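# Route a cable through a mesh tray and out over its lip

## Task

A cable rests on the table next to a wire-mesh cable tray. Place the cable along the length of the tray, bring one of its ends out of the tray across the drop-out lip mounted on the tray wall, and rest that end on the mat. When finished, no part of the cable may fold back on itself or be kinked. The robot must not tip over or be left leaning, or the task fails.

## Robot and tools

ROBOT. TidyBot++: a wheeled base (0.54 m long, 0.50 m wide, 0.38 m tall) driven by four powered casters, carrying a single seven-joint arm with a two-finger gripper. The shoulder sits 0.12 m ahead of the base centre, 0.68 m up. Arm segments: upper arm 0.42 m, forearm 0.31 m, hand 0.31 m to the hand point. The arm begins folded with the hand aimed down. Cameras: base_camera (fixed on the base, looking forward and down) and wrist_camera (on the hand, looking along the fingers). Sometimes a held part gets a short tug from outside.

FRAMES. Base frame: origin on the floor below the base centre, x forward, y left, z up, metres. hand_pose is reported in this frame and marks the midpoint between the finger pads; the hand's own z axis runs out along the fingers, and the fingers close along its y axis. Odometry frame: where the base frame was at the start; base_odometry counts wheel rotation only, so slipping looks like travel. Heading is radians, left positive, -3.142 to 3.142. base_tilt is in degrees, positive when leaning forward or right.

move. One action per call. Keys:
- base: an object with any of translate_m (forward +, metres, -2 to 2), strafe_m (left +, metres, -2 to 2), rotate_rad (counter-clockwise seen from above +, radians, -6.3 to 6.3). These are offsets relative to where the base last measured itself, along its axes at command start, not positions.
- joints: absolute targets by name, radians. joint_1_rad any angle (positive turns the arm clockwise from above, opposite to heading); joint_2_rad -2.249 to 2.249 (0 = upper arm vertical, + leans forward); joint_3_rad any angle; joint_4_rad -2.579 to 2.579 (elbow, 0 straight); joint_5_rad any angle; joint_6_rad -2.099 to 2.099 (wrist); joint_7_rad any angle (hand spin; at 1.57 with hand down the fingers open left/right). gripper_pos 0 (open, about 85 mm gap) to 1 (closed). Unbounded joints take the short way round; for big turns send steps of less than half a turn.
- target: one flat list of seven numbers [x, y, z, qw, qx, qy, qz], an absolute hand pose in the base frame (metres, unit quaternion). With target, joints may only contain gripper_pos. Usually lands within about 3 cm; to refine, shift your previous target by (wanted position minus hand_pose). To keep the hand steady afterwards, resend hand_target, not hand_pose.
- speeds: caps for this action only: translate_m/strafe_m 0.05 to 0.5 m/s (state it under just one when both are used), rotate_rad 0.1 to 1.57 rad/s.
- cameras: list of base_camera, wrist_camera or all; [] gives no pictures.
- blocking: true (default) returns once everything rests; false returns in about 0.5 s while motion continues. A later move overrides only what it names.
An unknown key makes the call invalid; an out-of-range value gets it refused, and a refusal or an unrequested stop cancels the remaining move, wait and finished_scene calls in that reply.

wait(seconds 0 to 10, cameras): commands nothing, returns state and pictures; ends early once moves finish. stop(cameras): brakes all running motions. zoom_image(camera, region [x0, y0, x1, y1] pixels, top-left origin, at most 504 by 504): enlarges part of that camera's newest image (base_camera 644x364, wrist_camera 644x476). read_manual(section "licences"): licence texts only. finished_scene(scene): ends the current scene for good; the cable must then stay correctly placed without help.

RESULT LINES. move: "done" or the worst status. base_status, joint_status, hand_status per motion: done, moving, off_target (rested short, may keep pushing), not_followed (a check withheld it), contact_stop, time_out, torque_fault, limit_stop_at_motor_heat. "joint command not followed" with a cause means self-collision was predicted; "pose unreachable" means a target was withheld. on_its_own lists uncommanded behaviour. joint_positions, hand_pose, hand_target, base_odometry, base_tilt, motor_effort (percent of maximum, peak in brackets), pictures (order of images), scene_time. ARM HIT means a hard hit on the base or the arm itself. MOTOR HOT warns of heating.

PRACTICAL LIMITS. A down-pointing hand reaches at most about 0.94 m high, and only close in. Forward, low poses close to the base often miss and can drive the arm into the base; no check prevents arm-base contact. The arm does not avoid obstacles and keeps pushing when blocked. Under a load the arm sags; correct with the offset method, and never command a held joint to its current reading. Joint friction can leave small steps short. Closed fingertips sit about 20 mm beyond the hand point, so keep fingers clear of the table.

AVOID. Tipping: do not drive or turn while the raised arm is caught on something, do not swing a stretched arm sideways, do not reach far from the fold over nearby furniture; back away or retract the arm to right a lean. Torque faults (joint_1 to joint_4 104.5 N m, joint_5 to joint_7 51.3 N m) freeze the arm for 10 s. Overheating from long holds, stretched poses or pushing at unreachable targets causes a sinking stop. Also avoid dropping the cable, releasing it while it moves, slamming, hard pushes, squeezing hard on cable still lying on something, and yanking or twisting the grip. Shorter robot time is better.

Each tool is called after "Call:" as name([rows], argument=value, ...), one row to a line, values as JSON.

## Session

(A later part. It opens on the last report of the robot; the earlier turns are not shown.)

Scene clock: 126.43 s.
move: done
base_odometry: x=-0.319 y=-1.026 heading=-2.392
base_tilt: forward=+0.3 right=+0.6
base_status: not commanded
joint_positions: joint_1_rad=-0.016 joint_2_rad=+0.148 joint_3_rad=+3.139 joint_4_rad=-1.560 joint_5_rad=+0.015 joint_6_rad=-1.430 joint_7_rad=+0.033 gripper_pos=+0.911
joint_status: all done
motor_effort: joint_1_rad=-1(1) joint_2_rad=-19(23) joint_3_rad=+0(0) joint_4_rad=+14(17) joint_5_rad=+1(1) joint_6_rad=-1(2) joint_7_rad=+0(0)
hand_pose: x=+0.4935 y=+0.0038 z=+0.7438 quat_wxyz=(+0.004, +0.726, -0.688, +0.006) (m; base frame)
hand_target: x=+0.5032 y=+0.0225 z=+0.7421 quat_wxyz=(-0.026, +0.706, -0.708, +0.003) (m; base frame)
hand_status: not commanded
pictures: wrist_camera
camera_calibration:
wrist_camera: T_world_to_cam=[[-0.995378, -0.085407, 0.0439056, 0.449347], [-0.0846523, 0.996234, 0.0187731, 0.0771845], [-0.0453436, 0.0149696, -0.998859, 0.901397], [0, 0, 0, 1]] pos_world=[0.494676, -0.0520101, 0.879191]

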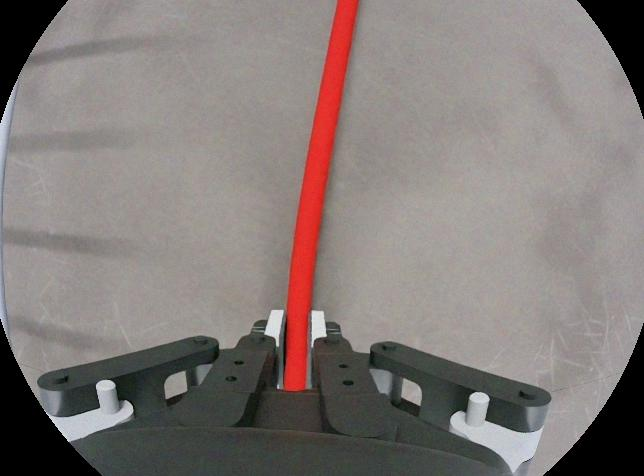

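Call:
move(joints={"joint_2_rad": -0.01, "joint_4_rad": -1.14, "joint_6_rad": -1.53, "gripper_pos": 0.98}, cameras=["wrist_camera"])

Call:
move(joints={"joint_2_rad": 0.378, "joint_4_rad": -0.87, "joint_6_rad": -1.23, "gripper_pos": 0.98}, cameras=["wrist_camera"])

Scene clock: 130.63 s.
move: off_target
base_odometry: x=-0.319 y=-1.026 heading=-2.392
base_tilt: forward=+0.4 right=+0.7
base_status: not commanded
joint_positions: joint_1_rad=-0.016 joint_2_rad=+0.011 joint_3_rad=+3.139 joint_4_rad=-1.161 joint_5_rad=+0.015 joint_6_rad=-1.487 joint_7_rad=+0.032 gripper_pos=+0.946
joint_status: gripper_pos off_target (ended at +0.946, target +0.980); the others done
motor_effort: joint_1_rad=-1(2) joint_2_rad=-19(27) joint_3_rad=+0(1) joint_4_rad=+19(29) joint_5_rad=+0(1) joint_6_rad=+4(11) joint_7_rad=+0(0)
hand_pose: x=+0.5575 y=+0.0050 z=+0.9488 quat_wxyz=(-0.163, +0.703, -0.670, +0.175) (m; base frame)
hand_target: x=+0.5425 y=+0.0241 z=+0.9609 quat_wxyz=(-0.184, +0.689, -0.684, +0.153) (m; base frame)
hand_status: not commanded
pictures: wrist_camera
camera_calibration:
wrist_camera: T_world_to_cam=[[-0.903761, -0.0820929, -0.42009, 0.893307], [-0.0843345, 0.996349, -0.0132707, 0.107736], [0.419646, 0.0234346, -0.907385, 0.762995], [0, 0, 0, 1]] pos_world=[0.496234, -0.0518888, 1.06903]

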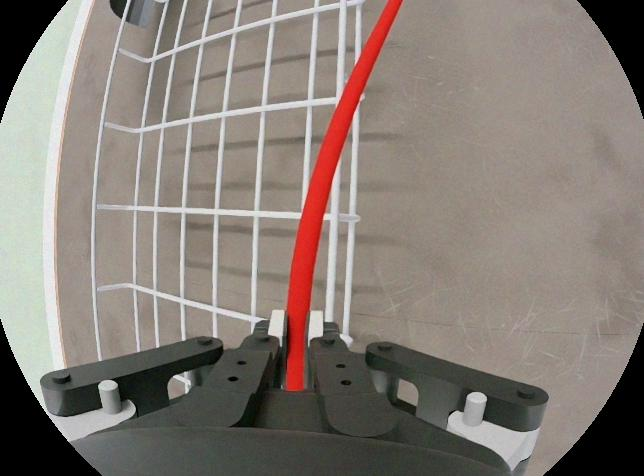

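Scene clock: 132.40 s.
move: off_target
base_odometry: x=-0.319 y=-1.026 heading=-2.392
base_tilt: forward=+0.4 right=+0.7
base_status: not commanded
joint_positions: joint_1_rad=-0.016 joint_2_rad=+0.385 joint_3_rad=+3.139 joint_4_rad=-0.896 joint_5_rad=+0.015 joint_6_rad=-1.287 joint_7_rad=+0.032 gripper_pos=+0.946
joint_status: gripper_pos off_target (ended at +0.946, target +0.980); the others done
motor_effort: joint_1_rad=-2(2) joint_2_rad=-34(38) joint_3_rad=-1(1) joint_4_rad=+20(21) joint_5_rad=+0(1) joint_6_rad=+5(6) joint_7_rad=+0(0)
hand_pose: x=+0.7471 y=+0.0084 z=+0.9005 quat_wxyz=(-0.194, +0.695, -0.661, +0.206) (m; base frame)
hand_target: x=+0.7634 y=+0.0289 z=+0.9276 quat_wxyz=(-0.249, +0.668, -0.669, +0.211) (m; base frame)
hand_status: not commanded
pictures: wrist_camera
camera_calibration:
wrist_camera: T_world_to_cam=[[-0.861191, -0.0834702, -0.501381, 1.08603], [-0.0853477, 0.996165, -0.0192457, 0.125866], [0.501065, 0.0262175, -0.865012, 0.540521], [0, 0, 0, 1]] pos_world=[0.675185, -0.0489029, 1.01449]

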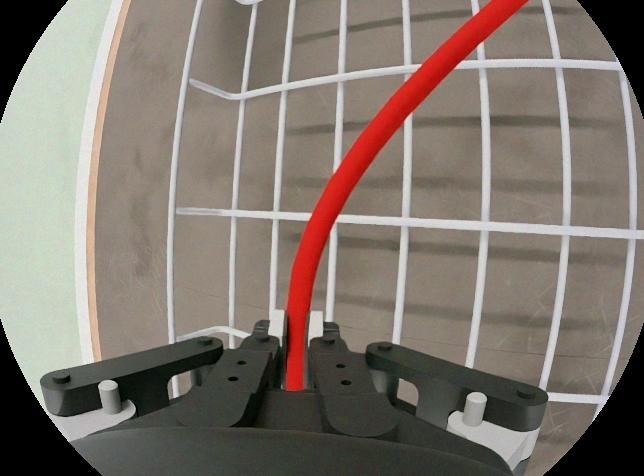

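Call:
move(joints={"joint_2_rad": 0.48, "joint_4_rad": -0.865, "joint_6_rad": -1.42}, cameras=["wrist_camera"])

Scene clock: 134.23 s.
move: done
base_odometry: x=-0.319 y=-1.026 heading=-2.392
base_tilt: forward=+0.3 right=+0.7
base_status: not commanded
joint_positions: joint_1_rad=-0.016 joint_2_rad=+0.482 joint_3_rad=+3.139 joint_4_rad=-0.881 joint_5_rad=+0.015 joint_6_rad=-1.381 joint_7_rad=+0.032 gripper_pos=+0.946
joint_status: all done
motor_effort: joint_1_rad=-1(2) joint_2_rad=-37(40) joint_3_rad=-1(1) joint_4_rad=+19(21) joint_5_rad=+0(1) joint_6_rad=+3(5) joint_7_rad=+0(0)
hand_pose: x=+0.7420 y=+0.0081 z=+0.8323 quat_wxyz=(-0.134, +0.710, -0.676, +0.145) (m; base frame)
hand_target: x=+0.7334 y=+0.0284 z=+0.8362 quat_wxyz=(-0.148, +0.695, -0.694, +0.115) (m; base frame)
hand_status: not commanded
pictures: wrist_camera
camera_calibration:
wrist_camera: T_world_to_cam=[[-0.936175, -0.0834721, -0.34148, 0.970006], [-0.0863955, 0.996239, -0.00666744, 0.114665], [0.340752, 0.0232604, -0.939865, 0.665343], [0, 0, 0, 1]] pos_world=[0.691285, -0.0487411, 0.957334]

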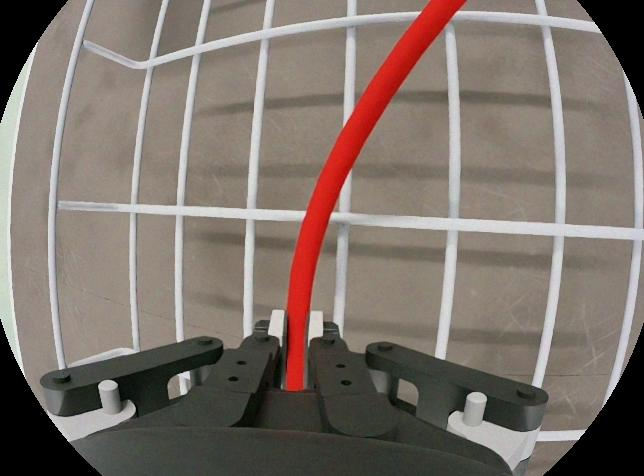

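Call:
move(joints={"gripper_pos": 0.45}, cameras=[])

Call:
move(joints={"joint_2_rad": 0.30, "joint_4_rad": -0.90, "joint_6_rad": -1.30}, cameras=["wrist_camera"])

Scene clock: 135.97 s.
move: done
base_odometry: x=-0.319 y=-1.026 heading=-2.392
base_tilt: forward=+0.4 right=+0.6
base_status: not commanded
joint_positions: joint_1_rad=-0.016 joint_2_rad=+0.482 joint_3_rad=+3.139 joint_4_rad=-0.881 joint_5_rad=+0.015 joint_6_rad=-1.381 joint_7_rad=+0.032 gripper_pos=+0.450
joint_status: all done
motor_effort: joint_1_rad=-1(2) joint_2_rad=-37(37) joint_3_rad=+0(1) joint_4_rad=+19(19) joint_5_rad=+1(1) joint_6_rad=+3(3) joint_7_rad=+0(0)
hand_pose: x=+0.7420 y=+0.0081 z=+0.8323 quat_wxyz=(-0.134, +0.710, -0.676, +0.145) (m; base frame)
hand_target: x=+0.7334 y=+0.0284 z=+0.8362 quat_wxyz=(-0.148, +0.695, -0.694, +0.115) (m; base frame)
hand_status: not commanded
pictures: none
No camera images: "cameras" was empty.

Scene clock: 137.33 s.
move: done
base_odometry: x=-0.319 y=-1.026 heading=-2.392
base_tilt: forward=+0.4 right=+0.7
base_status: not commanded
joint_positions: joint_1_rad=-0.016 joint_2_rad=+0.307 joint_3_rad=+3.139 joint_4_rad=-0.893 joint_5_rad=+0.015 joint_6_rad=-1.345 joint_7_rad=+0.032 gripper_pos=+0.450
joint_status: all done
motor_effort: joint_1_rad=-1(2) joint_2_rad=-30(40) joint_3_rad=+0(1) joint_4_rad=+18(20) joint_5_rad=+1(1) joint_6_rad=+4(4) joint_7_rad=+0(0)
hand_pose: x=+0.7139 y=+0.0078 z=+0.9389 quat_wxyz=(-0.201, +0.692, -0.659, +0.214) (m; base frame)
hand_target: x=+0.7219 y=+0.0282 z=+0.9485 quat_wxyz=(-0.241, +0.671, -0.670, +0.204) (m; base frame)
hand_status: not commanded
pictures: wrist_camera
camera_calibration:
wrist_camera: T_world_to_cam=[[-0.850354, -0.0825867, -0.51969, 1.08607], [-0.084166, 0.996239, -0.0205991, 0.124821], [0.519437, 0.0262238, -0.854106, 0.566998], [0, 0, 0, 1]] pos_world=[0.63953, -0.0495258, 1.05127]

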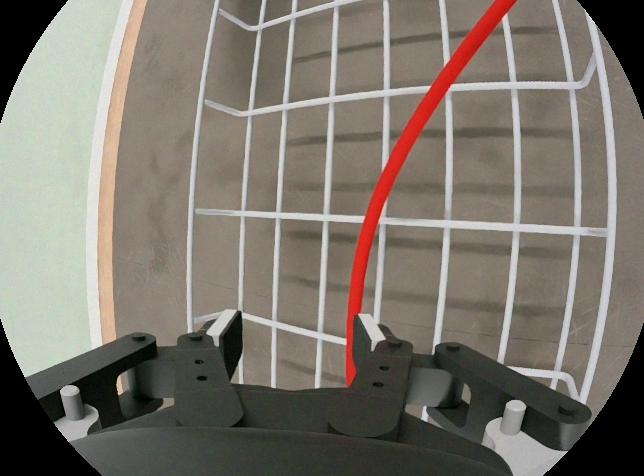

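Call:
move(base={"strafe_m": -0.9}, joints={"joint_1_rad": -0.02, "joint_2_rad": 0.06, "joint_3_rad": 3.13, "joint_4_rad": -1.14, "joint_5_rad": -0.03, "joint_6_rad": -1.98, "joint_7_rad": -0.03, "gripper_pos": 0.4}, cameras=["wrist_camera"])

Scene clock: 149.50 s.
move: done
base_odometry: x=-0.932 y=-0.367 heading=-2.392
base_tilt: forward=+0.4 right=+0.6
base_status: done
joint_positions: joint_1_rad=-0.020 joint_2_rad=+0.069 joint_3_rad=+3.137 joint_4_rad=-1.128 joint_5_rad=+0.014 joint_6_rad=-1.930 joint_7_rad=+0.032 gripper_pos=+0.400
joint_status: all done
motor_effort: joint_1_rad=-2(4) joint_2_rad=-18(33) joint_3_rad=+0(2) joint_4_rad=+16(19) joint_5_rad=+0(2) joint_6_rad=-1(5) joint_7_rad=+0(1)
hand_pose: x=+0.4452 y=+0.0052 z=+0.9051 quat_wxyz=(-0.001, +0.725, -0.689, +0.010) (m; base frame)
hand_target: x=+0.4246 y=+0.0194 z=+0.9048 quat_wxyz=(+0.004, +0.711, -0.702, -0.024) (m; base frame)
hand_status: not commanded
pictures: wrist_camera
camera_calibration:
wrist_camera: T_world_to_cam=[[-0.99598, -0.0832683, 0.0330042, 0.404482], [-0.0826448, 0.996382, 0.0198303, 0.0668392], [-0.034536, 0.017023, -0.999258, 1.05581], [0, 0, 0, 1]] pos_world=[0.444844, -0.0508898, 1.04036]

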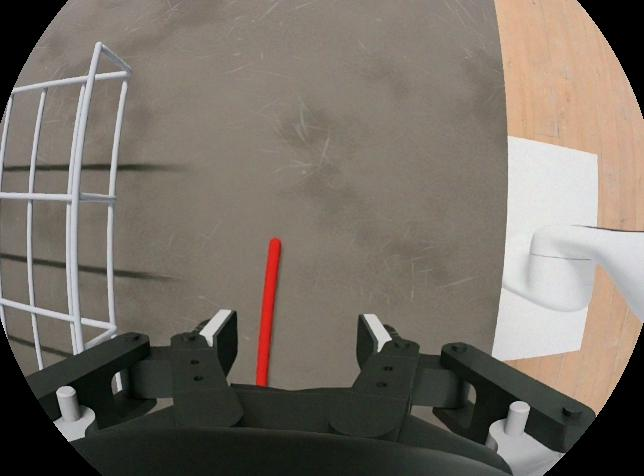

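Call:
move(base={"strafe_m": 0.2}, joints={"joint_2_rad": 0.127, "joint_4_rad": -1.35, "joint_6_rad": -1.62, "gripper_pos": 0.3}, cameras=["wrist_camera"])

Scene clock: 158.50 s.
move: done
base_odometry: x=-0.796 y=-0.514 heading=-2.392
base_tilt: forward=+0.3 right=+0.6
base_status: done
joint_positions: joint_1_rad=-0.021 joint_2_rad=+0.121 joint_3_rad=+3.133 joint_4_rad=-1.342 joint_5_rad=+0.012 joint_6_rad=-1.671 joint_7_rad=+0.032 gripper_pos=+0.300
joint_status: all done
motor_effort: joint_1_rad=-1(4) joint_2_rad=-22(24) joint_3_rad=+0(3) joint_4_rad=+17(18) joint_5_rad=+0(2) joint_6_rad=+0(2) joint_7_rad=-1(1)
hand_pose: x=+0.4847 y=+0.0081 z=+0.8219 quat_wxyz=(+0.001, +0.728, -0.686, +0.007) (m; base frame)
hand_target: x=+0.4985 y=+0.0224 z=+0.8178 quat_wxyz=(-0.027, +0.708, -0.706, +0.004) (m; base frame)
hand_status: not commanded
pictures: wrist_camera
camera_calibration:
wrist_camera: T_world_to_cam=[[-0.994988, -0.09182, 0.0395967, 0.440885], [-0.0910143, 0.995613, 0.0216955, 0.0713623], [-0.041415, 0.0179829, -0.99898, 0.977166], [0, 0, 0, 1]] pos_world=[0.48564, -0.0481395, 0.957164]

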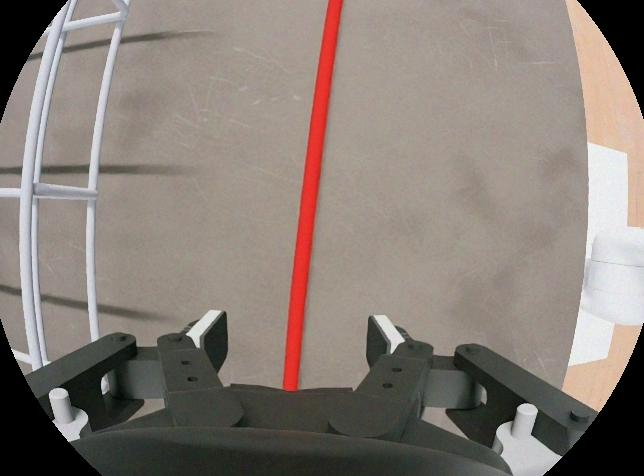

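Call:
move(joints={"joint_2_rad": 0.145, "joint_4_rad": -1.583, "joint_6_rad": -1.38, "gripper_pos": 0.4}, cameras=[])

Call:
move(joints={"gripper_pos": 0.92}, cameras=["wrist_camera"])

Scene clock: 160.83 s.
move: done
base_odometry: x=-0.796 y=-0.514 heading=-2.392
base_tilt: forward=+0.3 right=+0.6
base_status: not commanded
joint_positions: joint_1_rad=-0.021 joint_2_rad=+0.132 joint_3_rad=+3.133 joint_4_rad=-1.574 joint_5_rad=+0.012 joint_6_rad=-1.431 joint_7_rad=+0.032 gripper_pos=+0.400
joint_status: all done
motor_effort: joint_1_rad=-1(2) joint_2_rad=-22(23) joint_3_rad=+0(0) joint_4_rad=+17(18) joint_5_rad=+1(1) joint_6_rad=-1(2) joint_7_rad=+0(0)
hand_pose: x=+0.4870 y=+0.0082 z=+0.7452 quat_wxyz=(+0.002, +0.729, -0.685, +0.005) (m; base frame)
hand_target: x=+0.5001 y=+0.0224 z=+0.7380 quat_wxyz=(-0.023, +0.706, -0.708, +0.000) (m; base frame)
hand_status: not commanded
pictures: none
No camera images: "cameras" was empty.

Scene clock: 161.67 s.
move: done
base_odometry: x=-0.796 y=-0.514 heading=-2.392
base_tilt: forward=+0.4 right=+0.6
base_status: not commanded
joint_positions: joint_1_rad=-0.021 joint_2_rad=+0.132 joint_3_rad=+3.133 joint_4_rad=-1.574 joint_5_rad=+0.012 joint_6_rad=-1.430 joint_7_rad=+0.032 gripper_pos=+0.911
joint_status: all done
motor_effort: joint_1_rad=-1(2) joint_2_rad=-19(22) joint_3_rad=+0(1) joint_4_rad=+14(17) joint_5_rad=+1(1) joint_6_rad=+0(1) joint_7_rad=+0(0)
hand_pose: x=+0.4874 y=+0.0082 z=+0.7452 quat_wxyz=(+0.002, +0.729, -0.685, +0.006) (m; base frame)
hand_target: x=+0.5001 y=+0.0224 z=+0.7380 quat_wxyz=(-0.023, +0.706, -0.708, +0.000) (m; base frame)
hand_status: not commanded
pictures: wrist_camera
camera_calibration:
wrist_camera: T_world_to_cam=[[-0.99462, -0.0947462, 0.041877, 0.444834], [-0.0938896, 0.99534, 0.0219733, 0.0743081], [-0.0437638, 0.0179233, -0.998881, 0.901685], [0, 0, 0, 1]] pos_world=[0.488879, -0.0479766, 0.880415]

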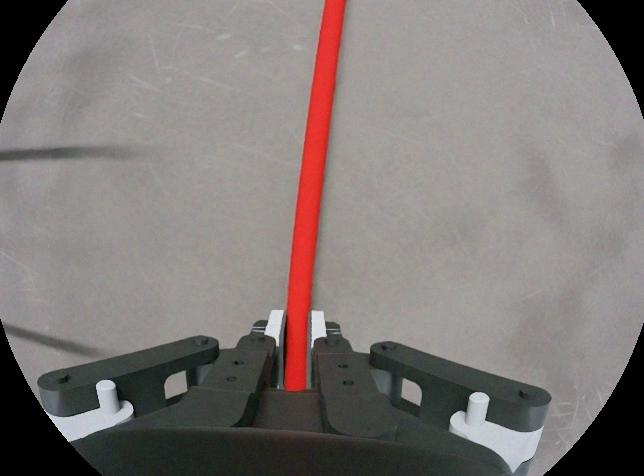

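Call:
move(joints={"joint_2_rad": -0.04, "joint_4_rad": -1.08, "joint_6_rad": -1.54, "gripper_pos": 0.98}, cameras=["wrist_camera"])

Scene clock: 164.27 s.
move: off_target
base_odometry: x=-0.796 y=-0.514 heading=-2.392
base_tilt: forward=+0.3 right=+0.6
base_status: not commanded
joint_positions: joint_1_rad=-0.021 joint_2_rad=-0.021 joint_3_rad=+3.133 joint_4_rad=-1.100 joint_5_rad=+0.012 joint_6_rad=-1.495 joint_7_rad=+0.032 gripper_pos=+0.945
joint_status: gripper_pos off_target (ended at +0.945, target +0.980); the others done
motor_effort: joint_1_rad=-1(2) joint_2_rad=-18(26) joint_3_rad=+0(1) joint_4_rad=+19(20) joint_5_rad=+0(1) joint_6_rad=+4(5) joint_7_rad=+0(1)
hand_pose: x=+0.5546 y=+0.0104 z=+0.9884 quat_wxyz=(-0.193, +0.698, -0.659, +0.203) (m; base frame)
hand_target: x=+0.5383 y=+0.0241 z=+0.9980 quat_wxyz=(-0.212, +0.683, -0.676, +0.179) (m; base frame)
hand_status: not commanded
pictures: wrist_camera
camera_calibration:
wrist_camera: T_world_to_cam=[[-0.863733, -0.0902307, -0.495806, 0.960462], [-0.0944255, 0.995393, -0.0166529, 0.111647], [0.495024, 0.0324331, -0.868274, 0.71944], [0, 0, 0, 1]] pos_world=[0.483985, -0.0478029, 1.10273]

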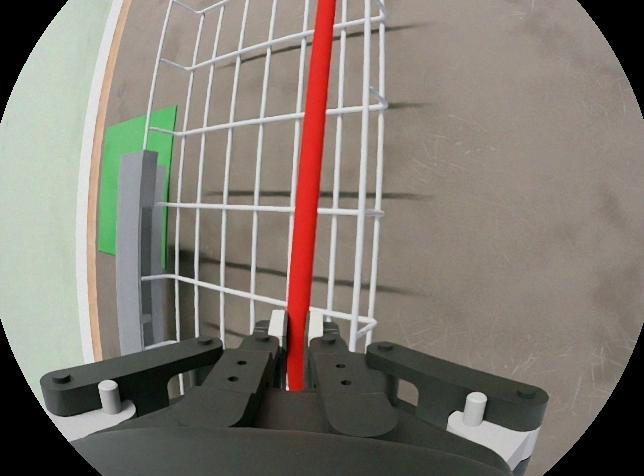

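Call:
move(joints={"joint_2_rad": 0.443, "joint_4_rad": -0.73, "joint_6_rad": -1.26}, cameras=["wrist_camera"])

Scene clock: 177.10 s.
move: done
base_odometry: x=-0.796 y=-0.514 heading=-2.392
base_tilt: forward=+0.4 right=+0.6
base_status: not commanded
joint_positions: joint_1_rad=-0.021 joint_2_rad=+0.453 joint_3_rad=+3.133 joint_4_rad=-0.754 joint_5_rad=+0.012 joint_6_rad=-1.313 joint_7_rad=+0.032 gripper_pos=+0.945
joint_status: all done
motor_effort: joint_1_rad=-1(2) joint_2_rad=-36(40) joint_3_rad=+0(1) joint_4_rad=+19(21) joint_5_rad=+0(1) joint_6_rad=+4(6) joint_7_rad=+0(0)
hand_pose: x=+0.7778 y=+0.0155 z=+0.9188 quat_wxyz=(-0.213, +0.693, -0.653, +0.220) (m; base frame)
hand_target: x=+0.7910 y=+0.0294 z=+0.9476 quat_wxyz=(-0.264, +0.663, -0.663, +0.225) (m; base frame)
hand_status: not commanded
pictures: wrist_camera
camera_calibration:
wrist_camera: T_world_to_cam=[[-0.835811, -0.0888013, -0.541787, 1.13978], [-0.094584, 0.995368, -0.0172312, 0.127095], [0.540808, 0.0368423, -0.840339, 0.487048], [0, 0, 0, 1]] pos_world=[0.70126, -0.0432362, 1.02899]

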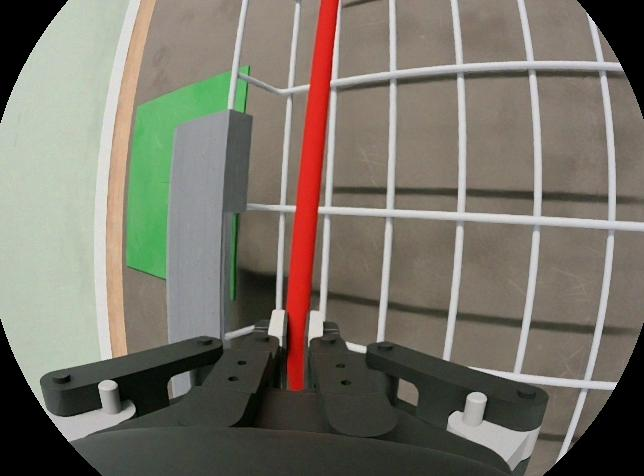

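Call:
move()

Scene clock: 185.20 s.
base_odometry: x=-0.796 y=-0.514 heading=-2.392
base_tilt: forward=+0.4 right=+0.6
base_status: not commanded
joint_positions: joint_1_rad=-0.021 joint_2_rad=+0.453 joint_3_rad=+3.133 joint_4_rad=-0.754 joint_5_rad=+0.012 joint_6_rad=-1.312 joint_7_rad=+0.032 gripper_pos=+0.945
joint_status: all done
motor_effort: joint_1_rad=-2(2) joint_2_rad=-37(40) joint_3_rad=-1(1) joint_4_rad=+19(21) joint_5_rad=+0(1) joint_6_rad=+5(6) joint_7_rad=+0(0)
hand_pose: x=+0.7780 y=+0.0155 z=+0.9190 quat_wxyz=(-0.213, +0.693, -0.653, +0.220) (m; base frame)
hand_target: x=+0.7910 y=+0.0294 z=+0.9476 quat_wxyz=(-0.264, +0.663, -0.663, +0.225) (m; base frame)
hand_status: not commanded
pictures: base_camera, wrist_camera
camera_calibration:
wrist_camera: T_world_to_cam=[[-0.835383, -0.0887954, -0.542448, 1.1403], [-0.0945757, 0.995368, -0.0172867, 0.127155], [0.541471, 0.0368614, -0.839911, 0.486169], [0, 0, 0, 1]] pos_world=[0.701366, -0.0432332, 1.02909]

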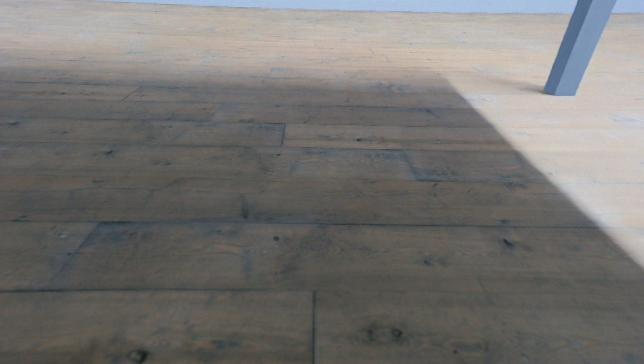

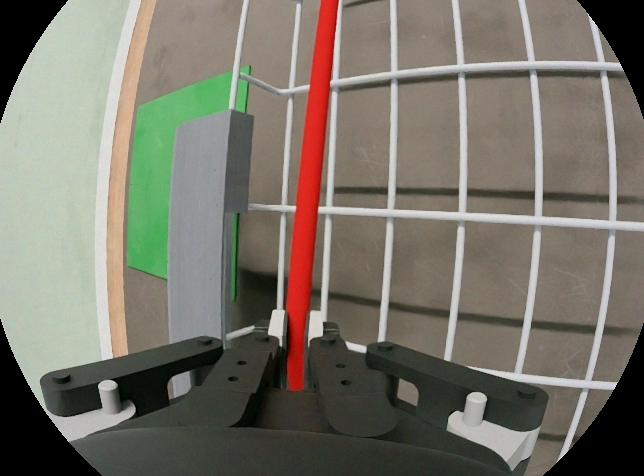

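Call:
move(joints={"joint_2_rad": 0.555, "joint_4_rad": -0.8, "joint_6_rad": -1.39}, cameras=["wrist_camera"])

Scene clock: 191.67 s.
move: done
base_odometry: x=-0.796 y=-0.514 heading=-2.392
base_tilt: forward=+0.4 right=+0.6
base_status: not commanded
joint_positions: joint_1_rad=-0.021 joint_2_rad=+0.556 joint_3_rad=+3.133 joint_4_rad=-0.795 joint_5_rad=+0.012 joint_6_rad=-1.354 joint_7_rad=+0.032 gripper_pos=+0.945
joint_status: all done
motor_effort: joint_1_rad=-2(2) joint_2_rad=-38(44) joint_3_rad=-1(1) joint_4_rad=+18(21) joint_5_rad=+0(1) joint_6_rad=+3(5) joint_7_rad=+0(1)
hand_pose: x=+0.7792 y=+0.0155 z=+0.8257 quat_wxyz=(-0.150, +0.710, -0.670, +0.156) (m; base frame)
hand_target: x=+0.7673 y=+0.0291 z=+0.8199 quat_wxyz=(-0.156, +0.693, -0.693, +0.122) (m; base frame)
hand_status: not commanded
pictures: wrist_camera
camera_calibration:
wrist_camera: T_world_to_cam=[[-0.921008, -0.0906616, -0.378846, 1.02231], [-0.0963939, 0.995336, -0.00385168, 0.116022], [0.377428, 0.032971, -0.925452, 0.605655], [0, 0, 0, 1]] pos_world=[0.724148, -0.0427654, 0.94825]

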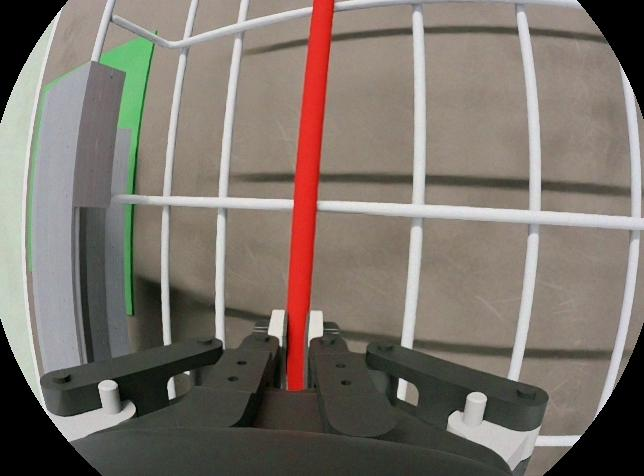

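Call:
move(joints={"gripper_pos": 0.45}, cameras=["wrist_camera"])

Call:
move(joints={"joint_2_rad": 0.36, "joint_4_rad": -0.77, "joint_6_rad": -1.28}, cameras=["wrist_camera"])

Scene clock: 193.47 s.
move: done
base_odometry: x=-0.796 y=-0.514 heading=-2.392
base_tilt: forward=+0.4 right=+0.6
base_status: not commanded
joint_positions: joint_1_rad=-0.021 joint_2_rad=+0.556 joint_3_rad=+3.133 joint_4_rad=-0.796 joint_5_rad=+0.012 joint_6_rad=-1.354 joint_7_rad=+0.032 gripper_pos=+0.450
joint_status: all done
motor_effort: joint_1_rad=-2(2) joint_2_rad=-39(40) joint_3_rad=-1(1) joint_4_rad=+19(19) joint_5_rad=+0(1) joint_6_rad=+3(3) joint_7_rad=+0(1)
hand_pose: x=+0.7792 y=+0.0155 z=+0.8257 quat_wxyz=(-0.150, +0.710, -0.670, +0.156) (m; base frame)
hand_target: x=+0.7673 y=+0.0291 z=+0.8199 quat_wxyz=(-0.156, +0.693, -0.693, +0.122) (m; base frame)
hand_status: not commanded
pictures: wrist_camera
camera_calibration:
wrist_camera: T_world_to_cam=[[-0.921019, -0.090662, -0.378819, 1.02229], [-0.0963941, 0.995336, -0.00384966, 0.11602], [0.377401, 0.0329703, -0.925463, 0.605676], [0, 0, 0, 1]] pos_world=[0.724145, -0.0427655, 0.948239]

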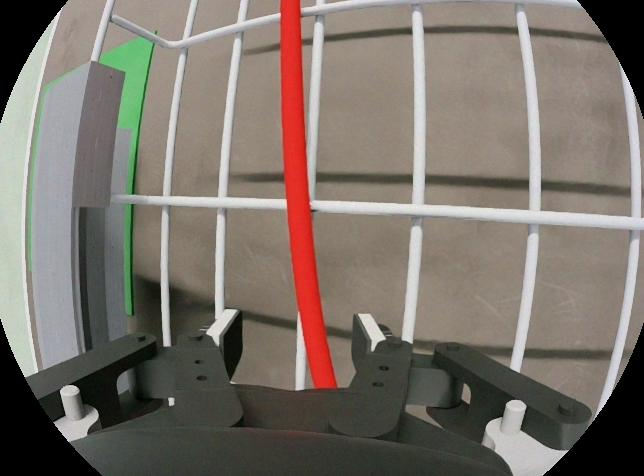

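Scene clock: 194.70 s.
move: done
base_odometry: x=-0.796 y=-0.514 heading=-2.392
base_tilt: forward=+0.4 right=+0.6
base_status: not commanded
joint_positions: joint_1_rad=-0.021 joint_2_rad=+0.365 joint_3_rad=+3.133 joint_4_rad=-0.779 joint_5_rad=+0.012 joint_6_rad=-1.325 joint_7_rad=+0.032 gripper_pos=+0.450
joint_status: all done
motor_effort: joint_1_rad=-1(2) joint_2_rad=-32(43) joint_3_rad=+0(1) joint_4_rad=+19(22) joint_5_rad=+1(1) joint_6_rad=+5(5) joint_7_rad=+0(0)
hand_pose: x=+0.7492 y=+0.0149 z=+0.9615 quat_wxyz=(-0.230, +0.687, -0.648, +0.237) (m; base frame)
hand_target: x=+0.7587 y=+0.0288 z=+0.9783 quat_wxyz=(-0.272, +0.661, -0.660, +0.233) (m; base frame)
hand_status: not commanded
pictures: wrist_camera
camera_calibration:
wrist_camera: T_world_to_cam=[[-0.806838, -0.0883157, -0.584134, 1.15791], [-0.0935823, 0.995385, -0.021232, 0.128822], [0.583313, 0.0375337, -0.81138, 0.478669], [0, 0, 0, 1]] pos_world=[0.667085, -0.0439328, 1.06749]

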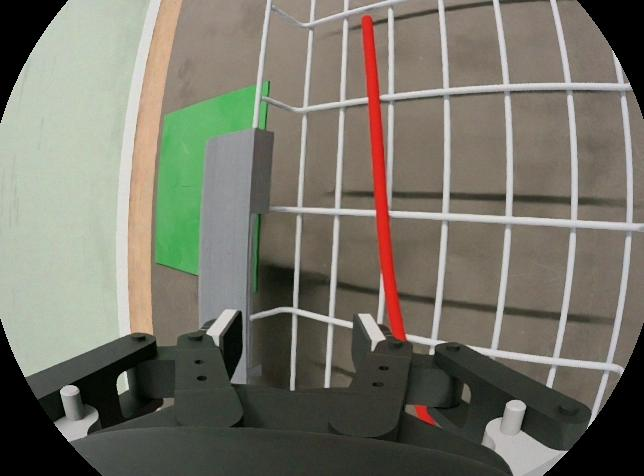

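Call:
move(joints={"joint_2_rad": 0.0, "joint_4_rad": -1.15, "joint_6_rad": -2.03}, cameras=["wrist_camera"])

Call:
move(base={"translate_m": -0.4}, joints={"joint_2_rad": -0.2, "joint_4_rad": -0.9, "joint_6_rad": -1.95, "joint_7_rad": 1.57})

Scene clock: 201.73 s.
move: done
base_odometry: x=-0.796 y=-0.514 heading=-2.392
base_tilt: forward=+0.3 right=+0.6
base_status: not commanded
joint_positions: joint_1_rad=-0.021 joint_2_rad=+0.011 joint_3_rad=+3.133 joint_4_rad=-1.137 joint_5_rad=+0.012 joint_6_rad=-1.978 joint_7_rad=+0.032 gripper_pos=+0.450
joint_status: all done
motor_effort: joint_1_rad=-2(2) joint_2_rad=-16(35) joint_3_rad=+0(1) joint_4_rad=+15(20) joint_5_rad=+0(1) joint_6_rad=+0(5) joint_7_rad=+0(0)
hand_pose: x=+0.4149 y=+0.0065 z=+0.9203 quat_wxyz=(-0.002, +0.727, -0.687, +0.009) (m; base frame)
hand_target: x=+0.3933 y=+0.0184 z=+0.9200 quat_wxyz=(+0.005, +0.712, -0.702, -0.023) (m; base frame)
hand_status: not commanded
pictures: wrist_camera
camera_calibration:
wrist_camera: T_world_to_cam=[[-0.995587, -0.0882992, 0.0317831, 0.374897], [-0.087648, 0.995923, 0.0213333, 0.0633954], [-0.0335372, 0.0184535, -0.999267, 1.06956], [0, 0, 0, 1]] pos_world=[0.414669, -0.0497711, 1.05551]

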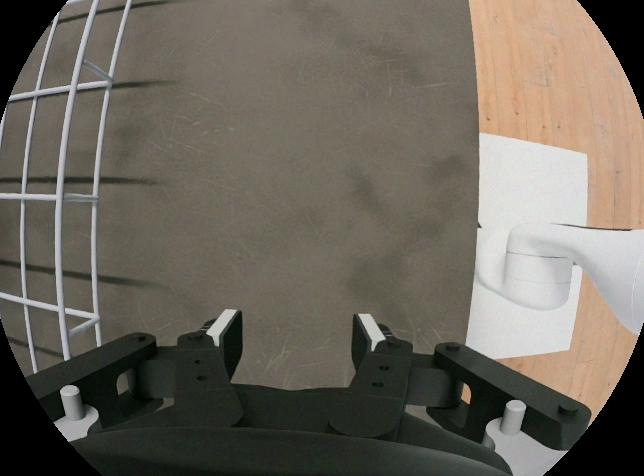

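Scene clock: 203.90 s.
move: done
base_odometry: x=-0.503 y=-0.242 heading=-2.392
base_tilt: forward=+0.4 right=+0.7
base_status: done
joint_positions: joint_1_rad=-0.021 joint_2_rad=-0.200 joint_3_rad=+3.133 joint_4_rad=-0.913 joint_5_rad=+0.012 joint_6_rad=-1.978 joint_7_rad=+1.503 gripper_pos=+0.450
joint_status: all done
motor_effort: joint_1_rad=-1(2) joint_2_rad=-6(21) joint_3_rad=+0(1) joint_4_rad=+14(17) joint_5_rad=+0(1) joint_6_rad=+3(4) joint_7_rad=+0(1)
hand_pose: x=+0.3765 y=+0.0060 z=+1.0517 quat_wxyz=(-0.005, +0.974, -0.022, +0.223) (m; base frame)
hand_target: x=+0.3842 y=+0.0192 z=+1.0602 quat_wxyz=(-0.015, +0.970, +0.024, +0.243) (m; base frame)
hand_status: not commanded
pictures: base_camera, wrist_camera
camera_calibration:
wrist_camera: T_world_to_cam=[[-0.0321559, -0.998824, 0.0362856, -0.0296263], [-0.914198, 0.0147185, -0.405, 0.823201], [0.403989, -0.0461953, -0.913597, 0.945155], [0, 0, 0, 1]] pos_world=[0.369784, 0.001954, 1.19796]

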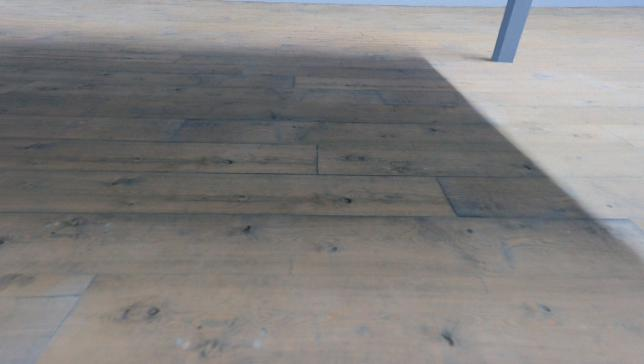

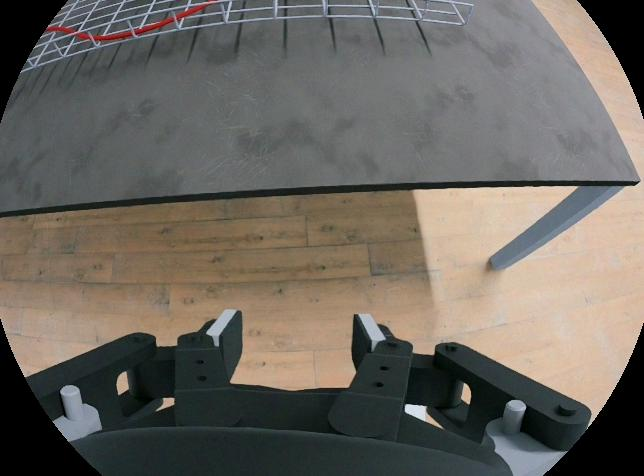

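Call:
move(joints={"joint_1_rad": 1.3, "joint_6_rad": -1.6})

Scene clock: 208.13 s.
move: done
base_odometry: x=-0.503 y=-0.242 heading=-2.392
base_tilt: forward=+0.3 right=+0.6
base_status: not commanded
joint_positions: joint_1_rad=+1.276 joint_2_rad=-0.200 joint_3_rad=+3.133 joint_4_rad=-0.912 joint_5_rad=+0.012 joint_6_rad=-1.653 joint_7_rad=+1.505 gripper_pos=+0.450
joint_status: all done
motor_effort: joint_1_rad=-1(2) joint_2_rad=-7(8) joint_3_rad=+0(1) joint_4_rad=+15(16) joint_5_rad=+0(1) joint_6_rad=+6(6) joint_7_rad=+0(1)
hand_pose: x=+0.2190 y=-0.3251 z=+1.1098 quat_wxyz=(+0.219, +0.726, -0.574, +0.309) (m; base frame)
hand_target: x=+0.2279 y=-0.3337 z=+1.1272 quat_wxyz=(+0.235, +0.734, -0.543, +0.334) (m; base frame)
hand_status: not commanded
pictures: base_camera, wrist_camera
camera_calibration:
wrist_camera: T_world_to_cam=[[-0.971664, -0.23555, 0.019615, 0.104906], [-0.186429, 0.712724, -0.676217, 1.07618], [0.145303, -0.660713, -0.736441, 0.706836], [0, 0, 0, 1]] pos_world=[0.19986, -0.275295, 1.24622]

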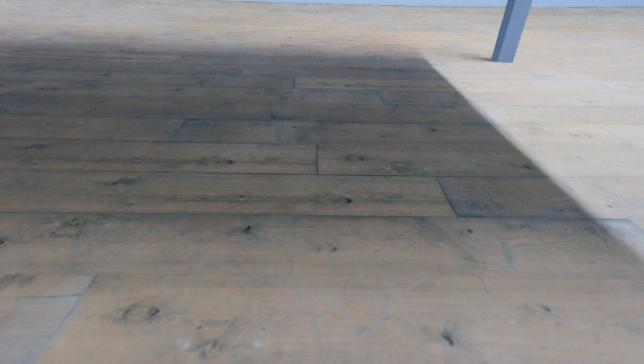

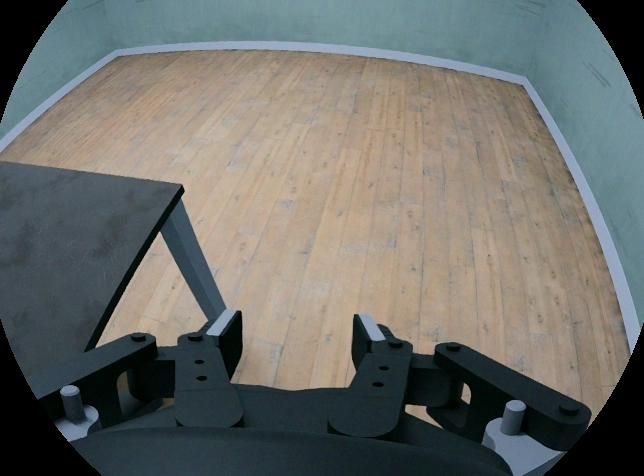

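Call:
move(base={"translate_m": 0.15, "strafe_m": -1.35}, joints={"joint_1_rad": -0.02, "joint_6_rad": -1.95}, cameras=["base_camera"])

Call:
move(base={"translate_m": 2.0, "rotate_rad": 3.1416})

Scene clock: 216.50 s.
move: done
base_odometry: x=-1.533 y=+0.645 heading=-2.393
base_tilt: forward=+0.3 right=+0.6
base_status: done
joint_positions: joint_1_rad=+0.004 joint_2_rad=-0.202 joint_3_rad=+3.133 joint_4_rad=-0.912 joint_5_rad=+0.012 joint_6_rad=-1.901 joint_7_rad=+1.505 gripper_pos=+0.450
joint_status: all done
motor_effort: joint_1_rad=-1(2) joint_2_rad=-6(10) joint_3_rad=+0(2) joint_4_rad=+14(16) joint_5_rad=+0(1) joint_6_rad=+4(7) joint_7_rad=+0(1)
hand_pose: x=+0.3970 y=-0.0003 z=+1.0640 quat_wxyz=(-0.003, +0.964, -0.033, +0.262) (m; base frame)
hand_target: x=+0.3842 y=+0.0192 z=+1.0602 quat_wxyz=(-0.015, +0.970, +0.024, +0.243) (m; base frame)
hand_status: not commanded
pictures: base_camera

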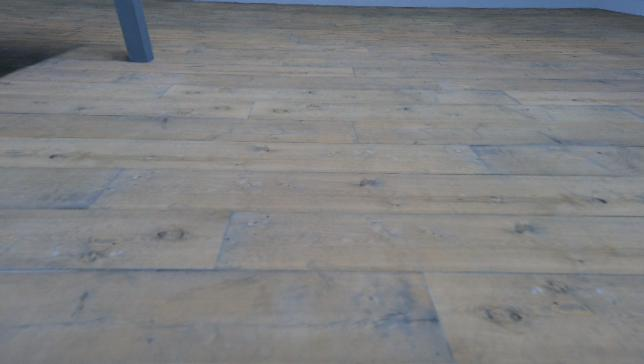

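Scene clock: 222.23 s.
move: done
base_odometry: x=-2.998 y=-0.716 heading=+0.749
base_tilt: forward=+0.3 right=+0.6
base_status: done
joint_positions: joint_1_rad=+0.001 joint_2_rad=-0.209 joint_3_rad=+3.133 joint_4_rad=-0.911 joint_5_rad=+0.012 joint_6_rad=-1.910 joint_7_rad=+1.505 gripper_pos=+0.450
joint_status: not commanded
motor_effort: joint_1_rad=-1(2) joint_2_rad=-6(11) joint_3_rad=+0(1) joint_4_rad=+14(15) joint_5_rad=+0(1) joint_6_rad=+3(5) joint_7_rad=+0(1)
hand_pose: x=+0.3916 y=+0.0003 z=+1.0649 quat_wxyz=(-0.004, +0.965, -0.032, +0.262) (m; base frame)
hand_target: x=+0.3842 y=+0.0192 z=+1.0602 quat_wxyz=(-0.015, +0.970, +0.024, +0.243) (m; base frame)
hand_status: not commanded
pictures: base_camera, wrist_camera
camera_calibration:
wrist_camera: T_world_to_cam=[[-0.0544398, -0.997967, 0.0331442, -0.0231934], [-0.878668, 0.0321116, -0.476351, 0.904502], [0.474318, -0.0550553, -0.87863, 0.88603], [0, 0, 0, 1]] pos_world=[0.373235, -0.00341057, 1.21012]

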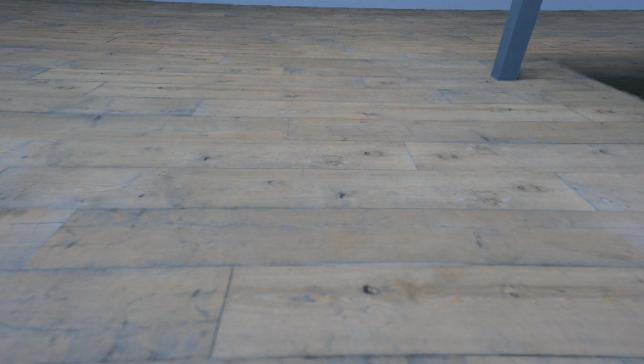

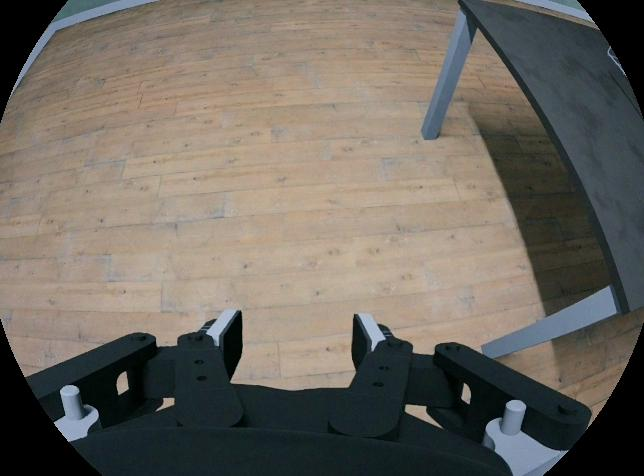

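Call:
move(base={"strafe_m": -1.35})

Scene clock: 227.17 s.
move: done
base_odometry: x=-2.079 y=-1.705 heading=+0.748
base_tilt: forward=+0.3 right=+0.6
base_status: done
joint_positions: joint_1_rad=+0.000 joint_2_rad=-0.209 joint_3_rad=+3.133 joint_4_rad=-0.911 joint_5_rad=+0.011 joint_6_rad=-1.910 joint_7_rad=+1.505 gripper_pos=+0.450
joint_status: not commanded
motor_effort: joint_1_rad=-1(2) joint_2_rad=-6(7) joint_3_rad=+0(3) joint_4_rad=+14(14) joint_5_rad=+0(2) joint_6_rad=+4(5) joint_7_rad=+0(1)
hand_pose: x=+0.3917 y=+0.0012 z=+1.0648 quat_wxyz=(-0.004, +0.965, -0.030, +0.262) (m; base frame)
hand_target: x=+0.3842 y=+0.0192 z=+1.0602 quat_wxyz=(-0.015, +0.970, +0.024, +0.243) (m; base frame)
hand_status: not commanded
pictures: base_camera, wrist_camera
camera_calibration:
wrist_camera: T_world_to_cam=[[-0.0515408, -0.998145, 0.0324192, -0.022672], [-0.878819, 0.029912, -0.476217, 0.904412], [0.474364, -0.0530352, -0.87873, 0.886113], [0, 0, 0, 1]] pos_world=[0.373306, -0.00268753, 1.21009]

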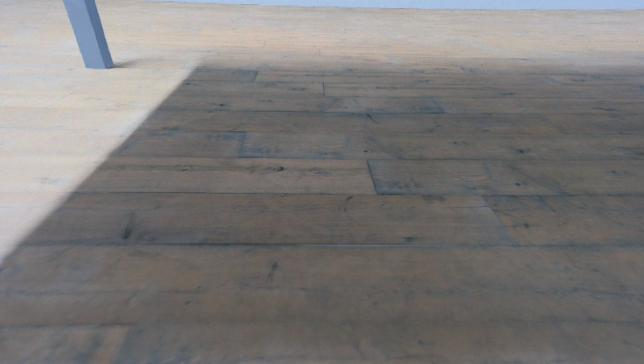

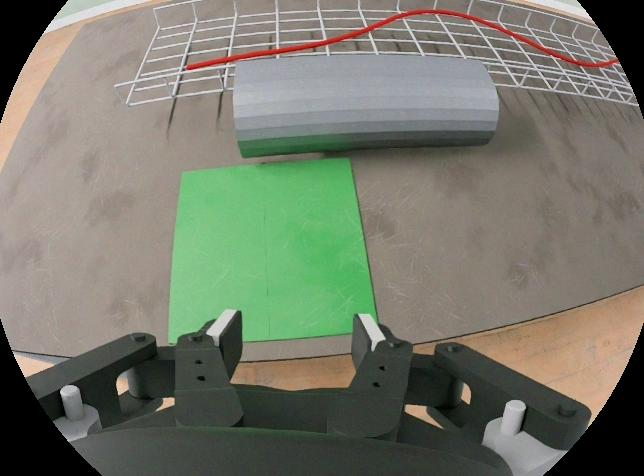

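Call:
zoom_image(camera="wrist_camera", region=[100, 0, 600, 180])

Scaled by 1.008.

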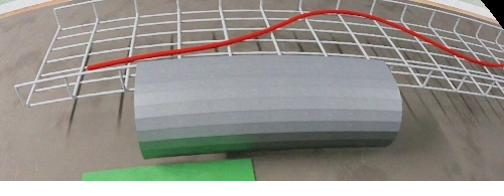

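Call:
move(base={"translate_m": 0.2, "strafe_m": 0.1, "rotate_rad": 0.03}, joints={"joint_1_rad": -0.02, "joint_2_rad": 0.4, "joint_4_rad": -0.47, "joint_6_rad": -1.98, "joint_7_rad": 0.2, "gripper_pos": 0.35})

Scene clock: 261.17 s.
move: done
base_odometry: x=-2.000 y=-1.496 heading=+0.777
base_tilt: forward=+0.4 right=+0.5
base_status: done
joint_positions: joint_1_rad=-0.002 joint_2_rad=+0.395 joint_3_rad=+3.133 joint_4_rad=-0.491 joint_5_rad=+0.011 joint_6_rad=-1.931 joint_7_rad=+0.268 gripper_pos=+0.350
joint_status: all done
motor_effort: joint_1_rad=-1(2) joint_2_rad=-30(32) joint_3_rad=+0(2) joint_4_rad=+15(16) joint_5_rad=+1(1) joint_6_rad=+2(5) joint_7_rad=+0(1)
hand_pose: x=+0.6235 y=+0.0020 z=+0.9742 quat_wxyz=(-0.096, +0.786, -0.597, +0.130) (m; base frame)
hand_target: x=+0.6119 y=+0.0237 z=+0.9741 quat_wxyz=(-0.105, +0.780, -0.608, +0.101) (m; base frame)
hand_status: not commanded
pictures: base_camera, wrist_camera
camera_calibration:
wrist_camera: T_world_to_cam=[[-0.918236, -0.29945, -0.259176, 0.81612], [-0.292116, 0.954011, -0.0673153, 0.298902], [0.267414, 0.0138982, -0.963481, 0.90798], [0, 0, 0, 1]] pos_world=[0.593898, -0.0533885, 1.10646]

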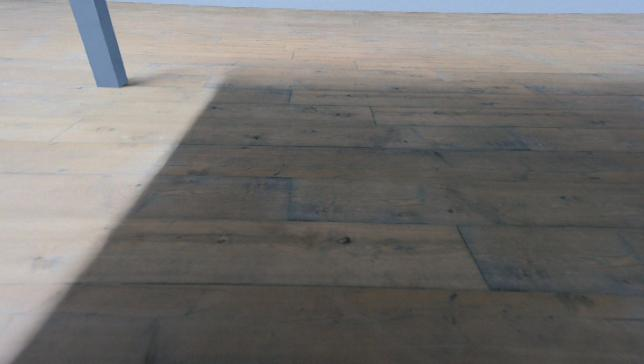

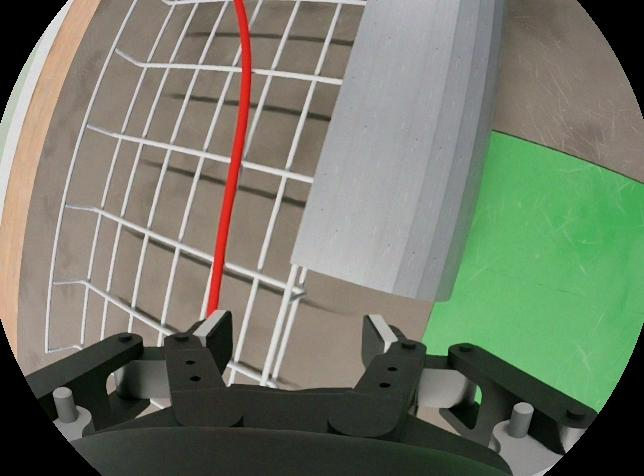

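Call:
move(joints={"joint_1_rad": -0.035, "joint_2_rad": 0.44, "joint_4_rad": -0.755, "joint_6_rad": -1.31, "joint_7_rad": 0.08, "gripper_pos": 0.35}, cameras=["wrist_camera"])

Scene clock: 271.30 s.
move: done
base_odometry: x=-2.000 y=-1.496 heading=+0.777
base_tilt: forward=+0.3 right=+0.6
base_status: not commanded
joint_positions: joint_1_rad=-0.011 joint_2_rad=+0.440 joint_3_rad=+3.133 joint_4_rad=-0.750 joint_5_rad=+0.011 joint_6_rad=-1.362 joint_7_rad=+0.146 gripper_pos=+0.350
joint_status: all done
motor_effort: joint_1_rad=-1(2) joint_2_rad=-35(38) joint_3_rad=+0(1) joint_4_rad=+19(21) joint_5_rad=+1(1) joint_6_rad=+4(4) joint_7_rad=+0(1)
hand_pose: x=+0.7630 y=+0.0092 z=+0.9206 quat_wxyz=(-0.189, +0.729, -0.620, +0.220) (m; base frame)
hand_target: x=+0.7744 y=+0.0390 z=+0.9278 quat_wxyz=(-0.230, +0.712, -0.628, +0.213) (m; base frame)
hand_status: not commanded
pictures: wrist_camera
camera_calibration:
wrist_camera: T_world_to_cam=[[-0.840374, -0.19269, -0.506598, 1.09981], [-0.178931, 0.980901, -0.076274, 0.250875], [0.51162, 0.0265474, -0.858802, 0.536195], [0, 0, 0, 1]] pos_world=[0.694814, -0.0483965, 1.03678]

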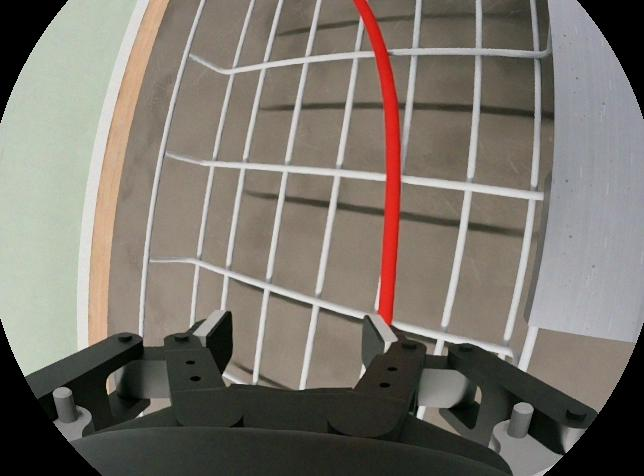

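Call:
move(joints={"joint_2_rad": 0.56, "joint_4_rad": -0.755, "joint_6_rad": -1.48}, cameras=["wrist_camera"])

Scene clock: 274.30 s.
move: done
base_odometry: x=-2.000 y=-1.496 heading=+0.777
base_tilt: forward=+0.4 right=+0.6
base_status: not commanded
joint_positions: joint_1_rad=-0.011 joint_2_rad=+0.569 joint_3_rad=+3.133 joint_4_rad=-0.756 joint_5_rad=+0.011 joint_6_rad=-1.439 joint_7_rad=+0.145 gripper_pos=+0.350
joint_status: all done
motor_effort: joint_1_rad=-1(1) joint_2_rad=-39(44) joint_3_rad=+0(1) joint_4_rad=+19(20) joint_5_rad=+0(1) joint_6_rad=+3(5) joint_7_rad=+0(0)
hand_pose: x=+0.7654 y=+0.0090 z=+0.8234 quat_wxyz=(-0.122, +0.748, -0.636, +0.143) (m; base frame)
hand_target: x=+0.7511 y=+0.0381 z=+0.8254 quat_wxyz=(-0.133, +0.739, -0.651, +0.112) (m; base frame)
hand_status: not commanded
pictures: wrist_camera
camera_calibration:
wrist_camera: T_world_to_cam=[[-0.928194, -0.192736, -0.31829, 0.964731], [-0.190188, 0.980958, -0.0393805, 0.222255], [0.31982, 0.0239822, -0.947175, 0.671088], [0, 0, 0, 1]] pos_world=[0.723101, -0.0481786, 0.951455]

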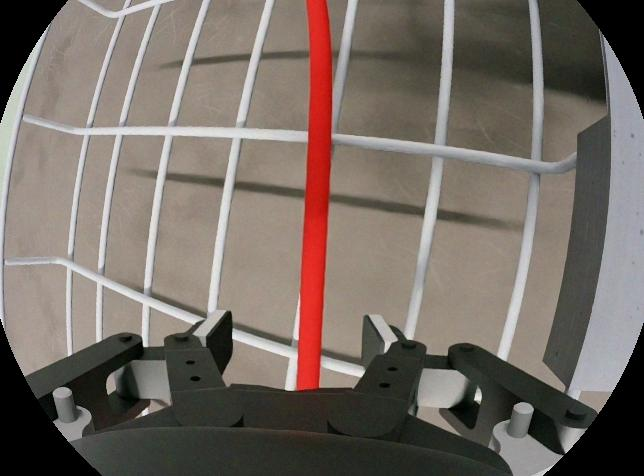

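Call:
move(joints={"gripper_pos": 0.93}, cameras=["wrist_camera"])

Scene clock: 277.80 s.
move: done
base_odometry: x=-2.000 y=-1.496 heading=+0.777
base_tilt: forward=+0.3 right=+0.6
base_status: not commanded
joint_positions: joint_1_rad=-0.011 joint_2_rad=+0.569 joint_3_rad=+3.134 joint_4_rad=-0.756 joint_5_rad=+0.011 joint_6_rad=-1.443 joint_7_rad=+0.145 gripper_pos=+0.917
joint_status: all done
motor_effort: joint_1_rad=-4(6) joint_2_rad=-38(40) joint_3_rad=-3(4) joint_4_rad=+18(20) joint_5_rad=-2(3) joint_6_rad=+2(4) joint_7_rad=+0(1)
hand_pose: x=+0.7642 y=+0.0086 z=+0.8232 quat_wxyz=(-0.120, +0.748, -0.637, +0.142) (m; base frame)
hand_target: x=+0.7511 y=+0.0381 z=+0.8254 quat_wxyz=(-0.133, +0.739, -0.651, +0.112) (m; base frame)
hand_status: not commanded
pictures: wrist_camera
camera_calibration:
wrist_camera: T_world_to_cam=[[-0.929598, -0.191923, -0.314664, 0.961513], [-0.189273, 0.981139, -0.0392641, 0.221636], [0.316265, 0.0230576, -0.948391, 0.674948], [0, 0, 0, 1]] pos_world=[0.722307, -0.0484822, 0.951371]

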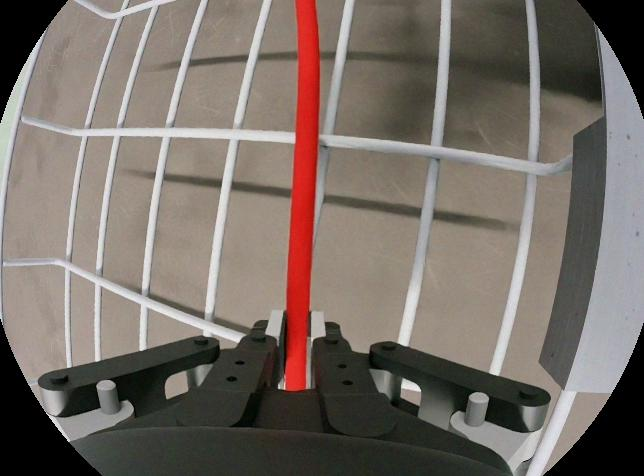

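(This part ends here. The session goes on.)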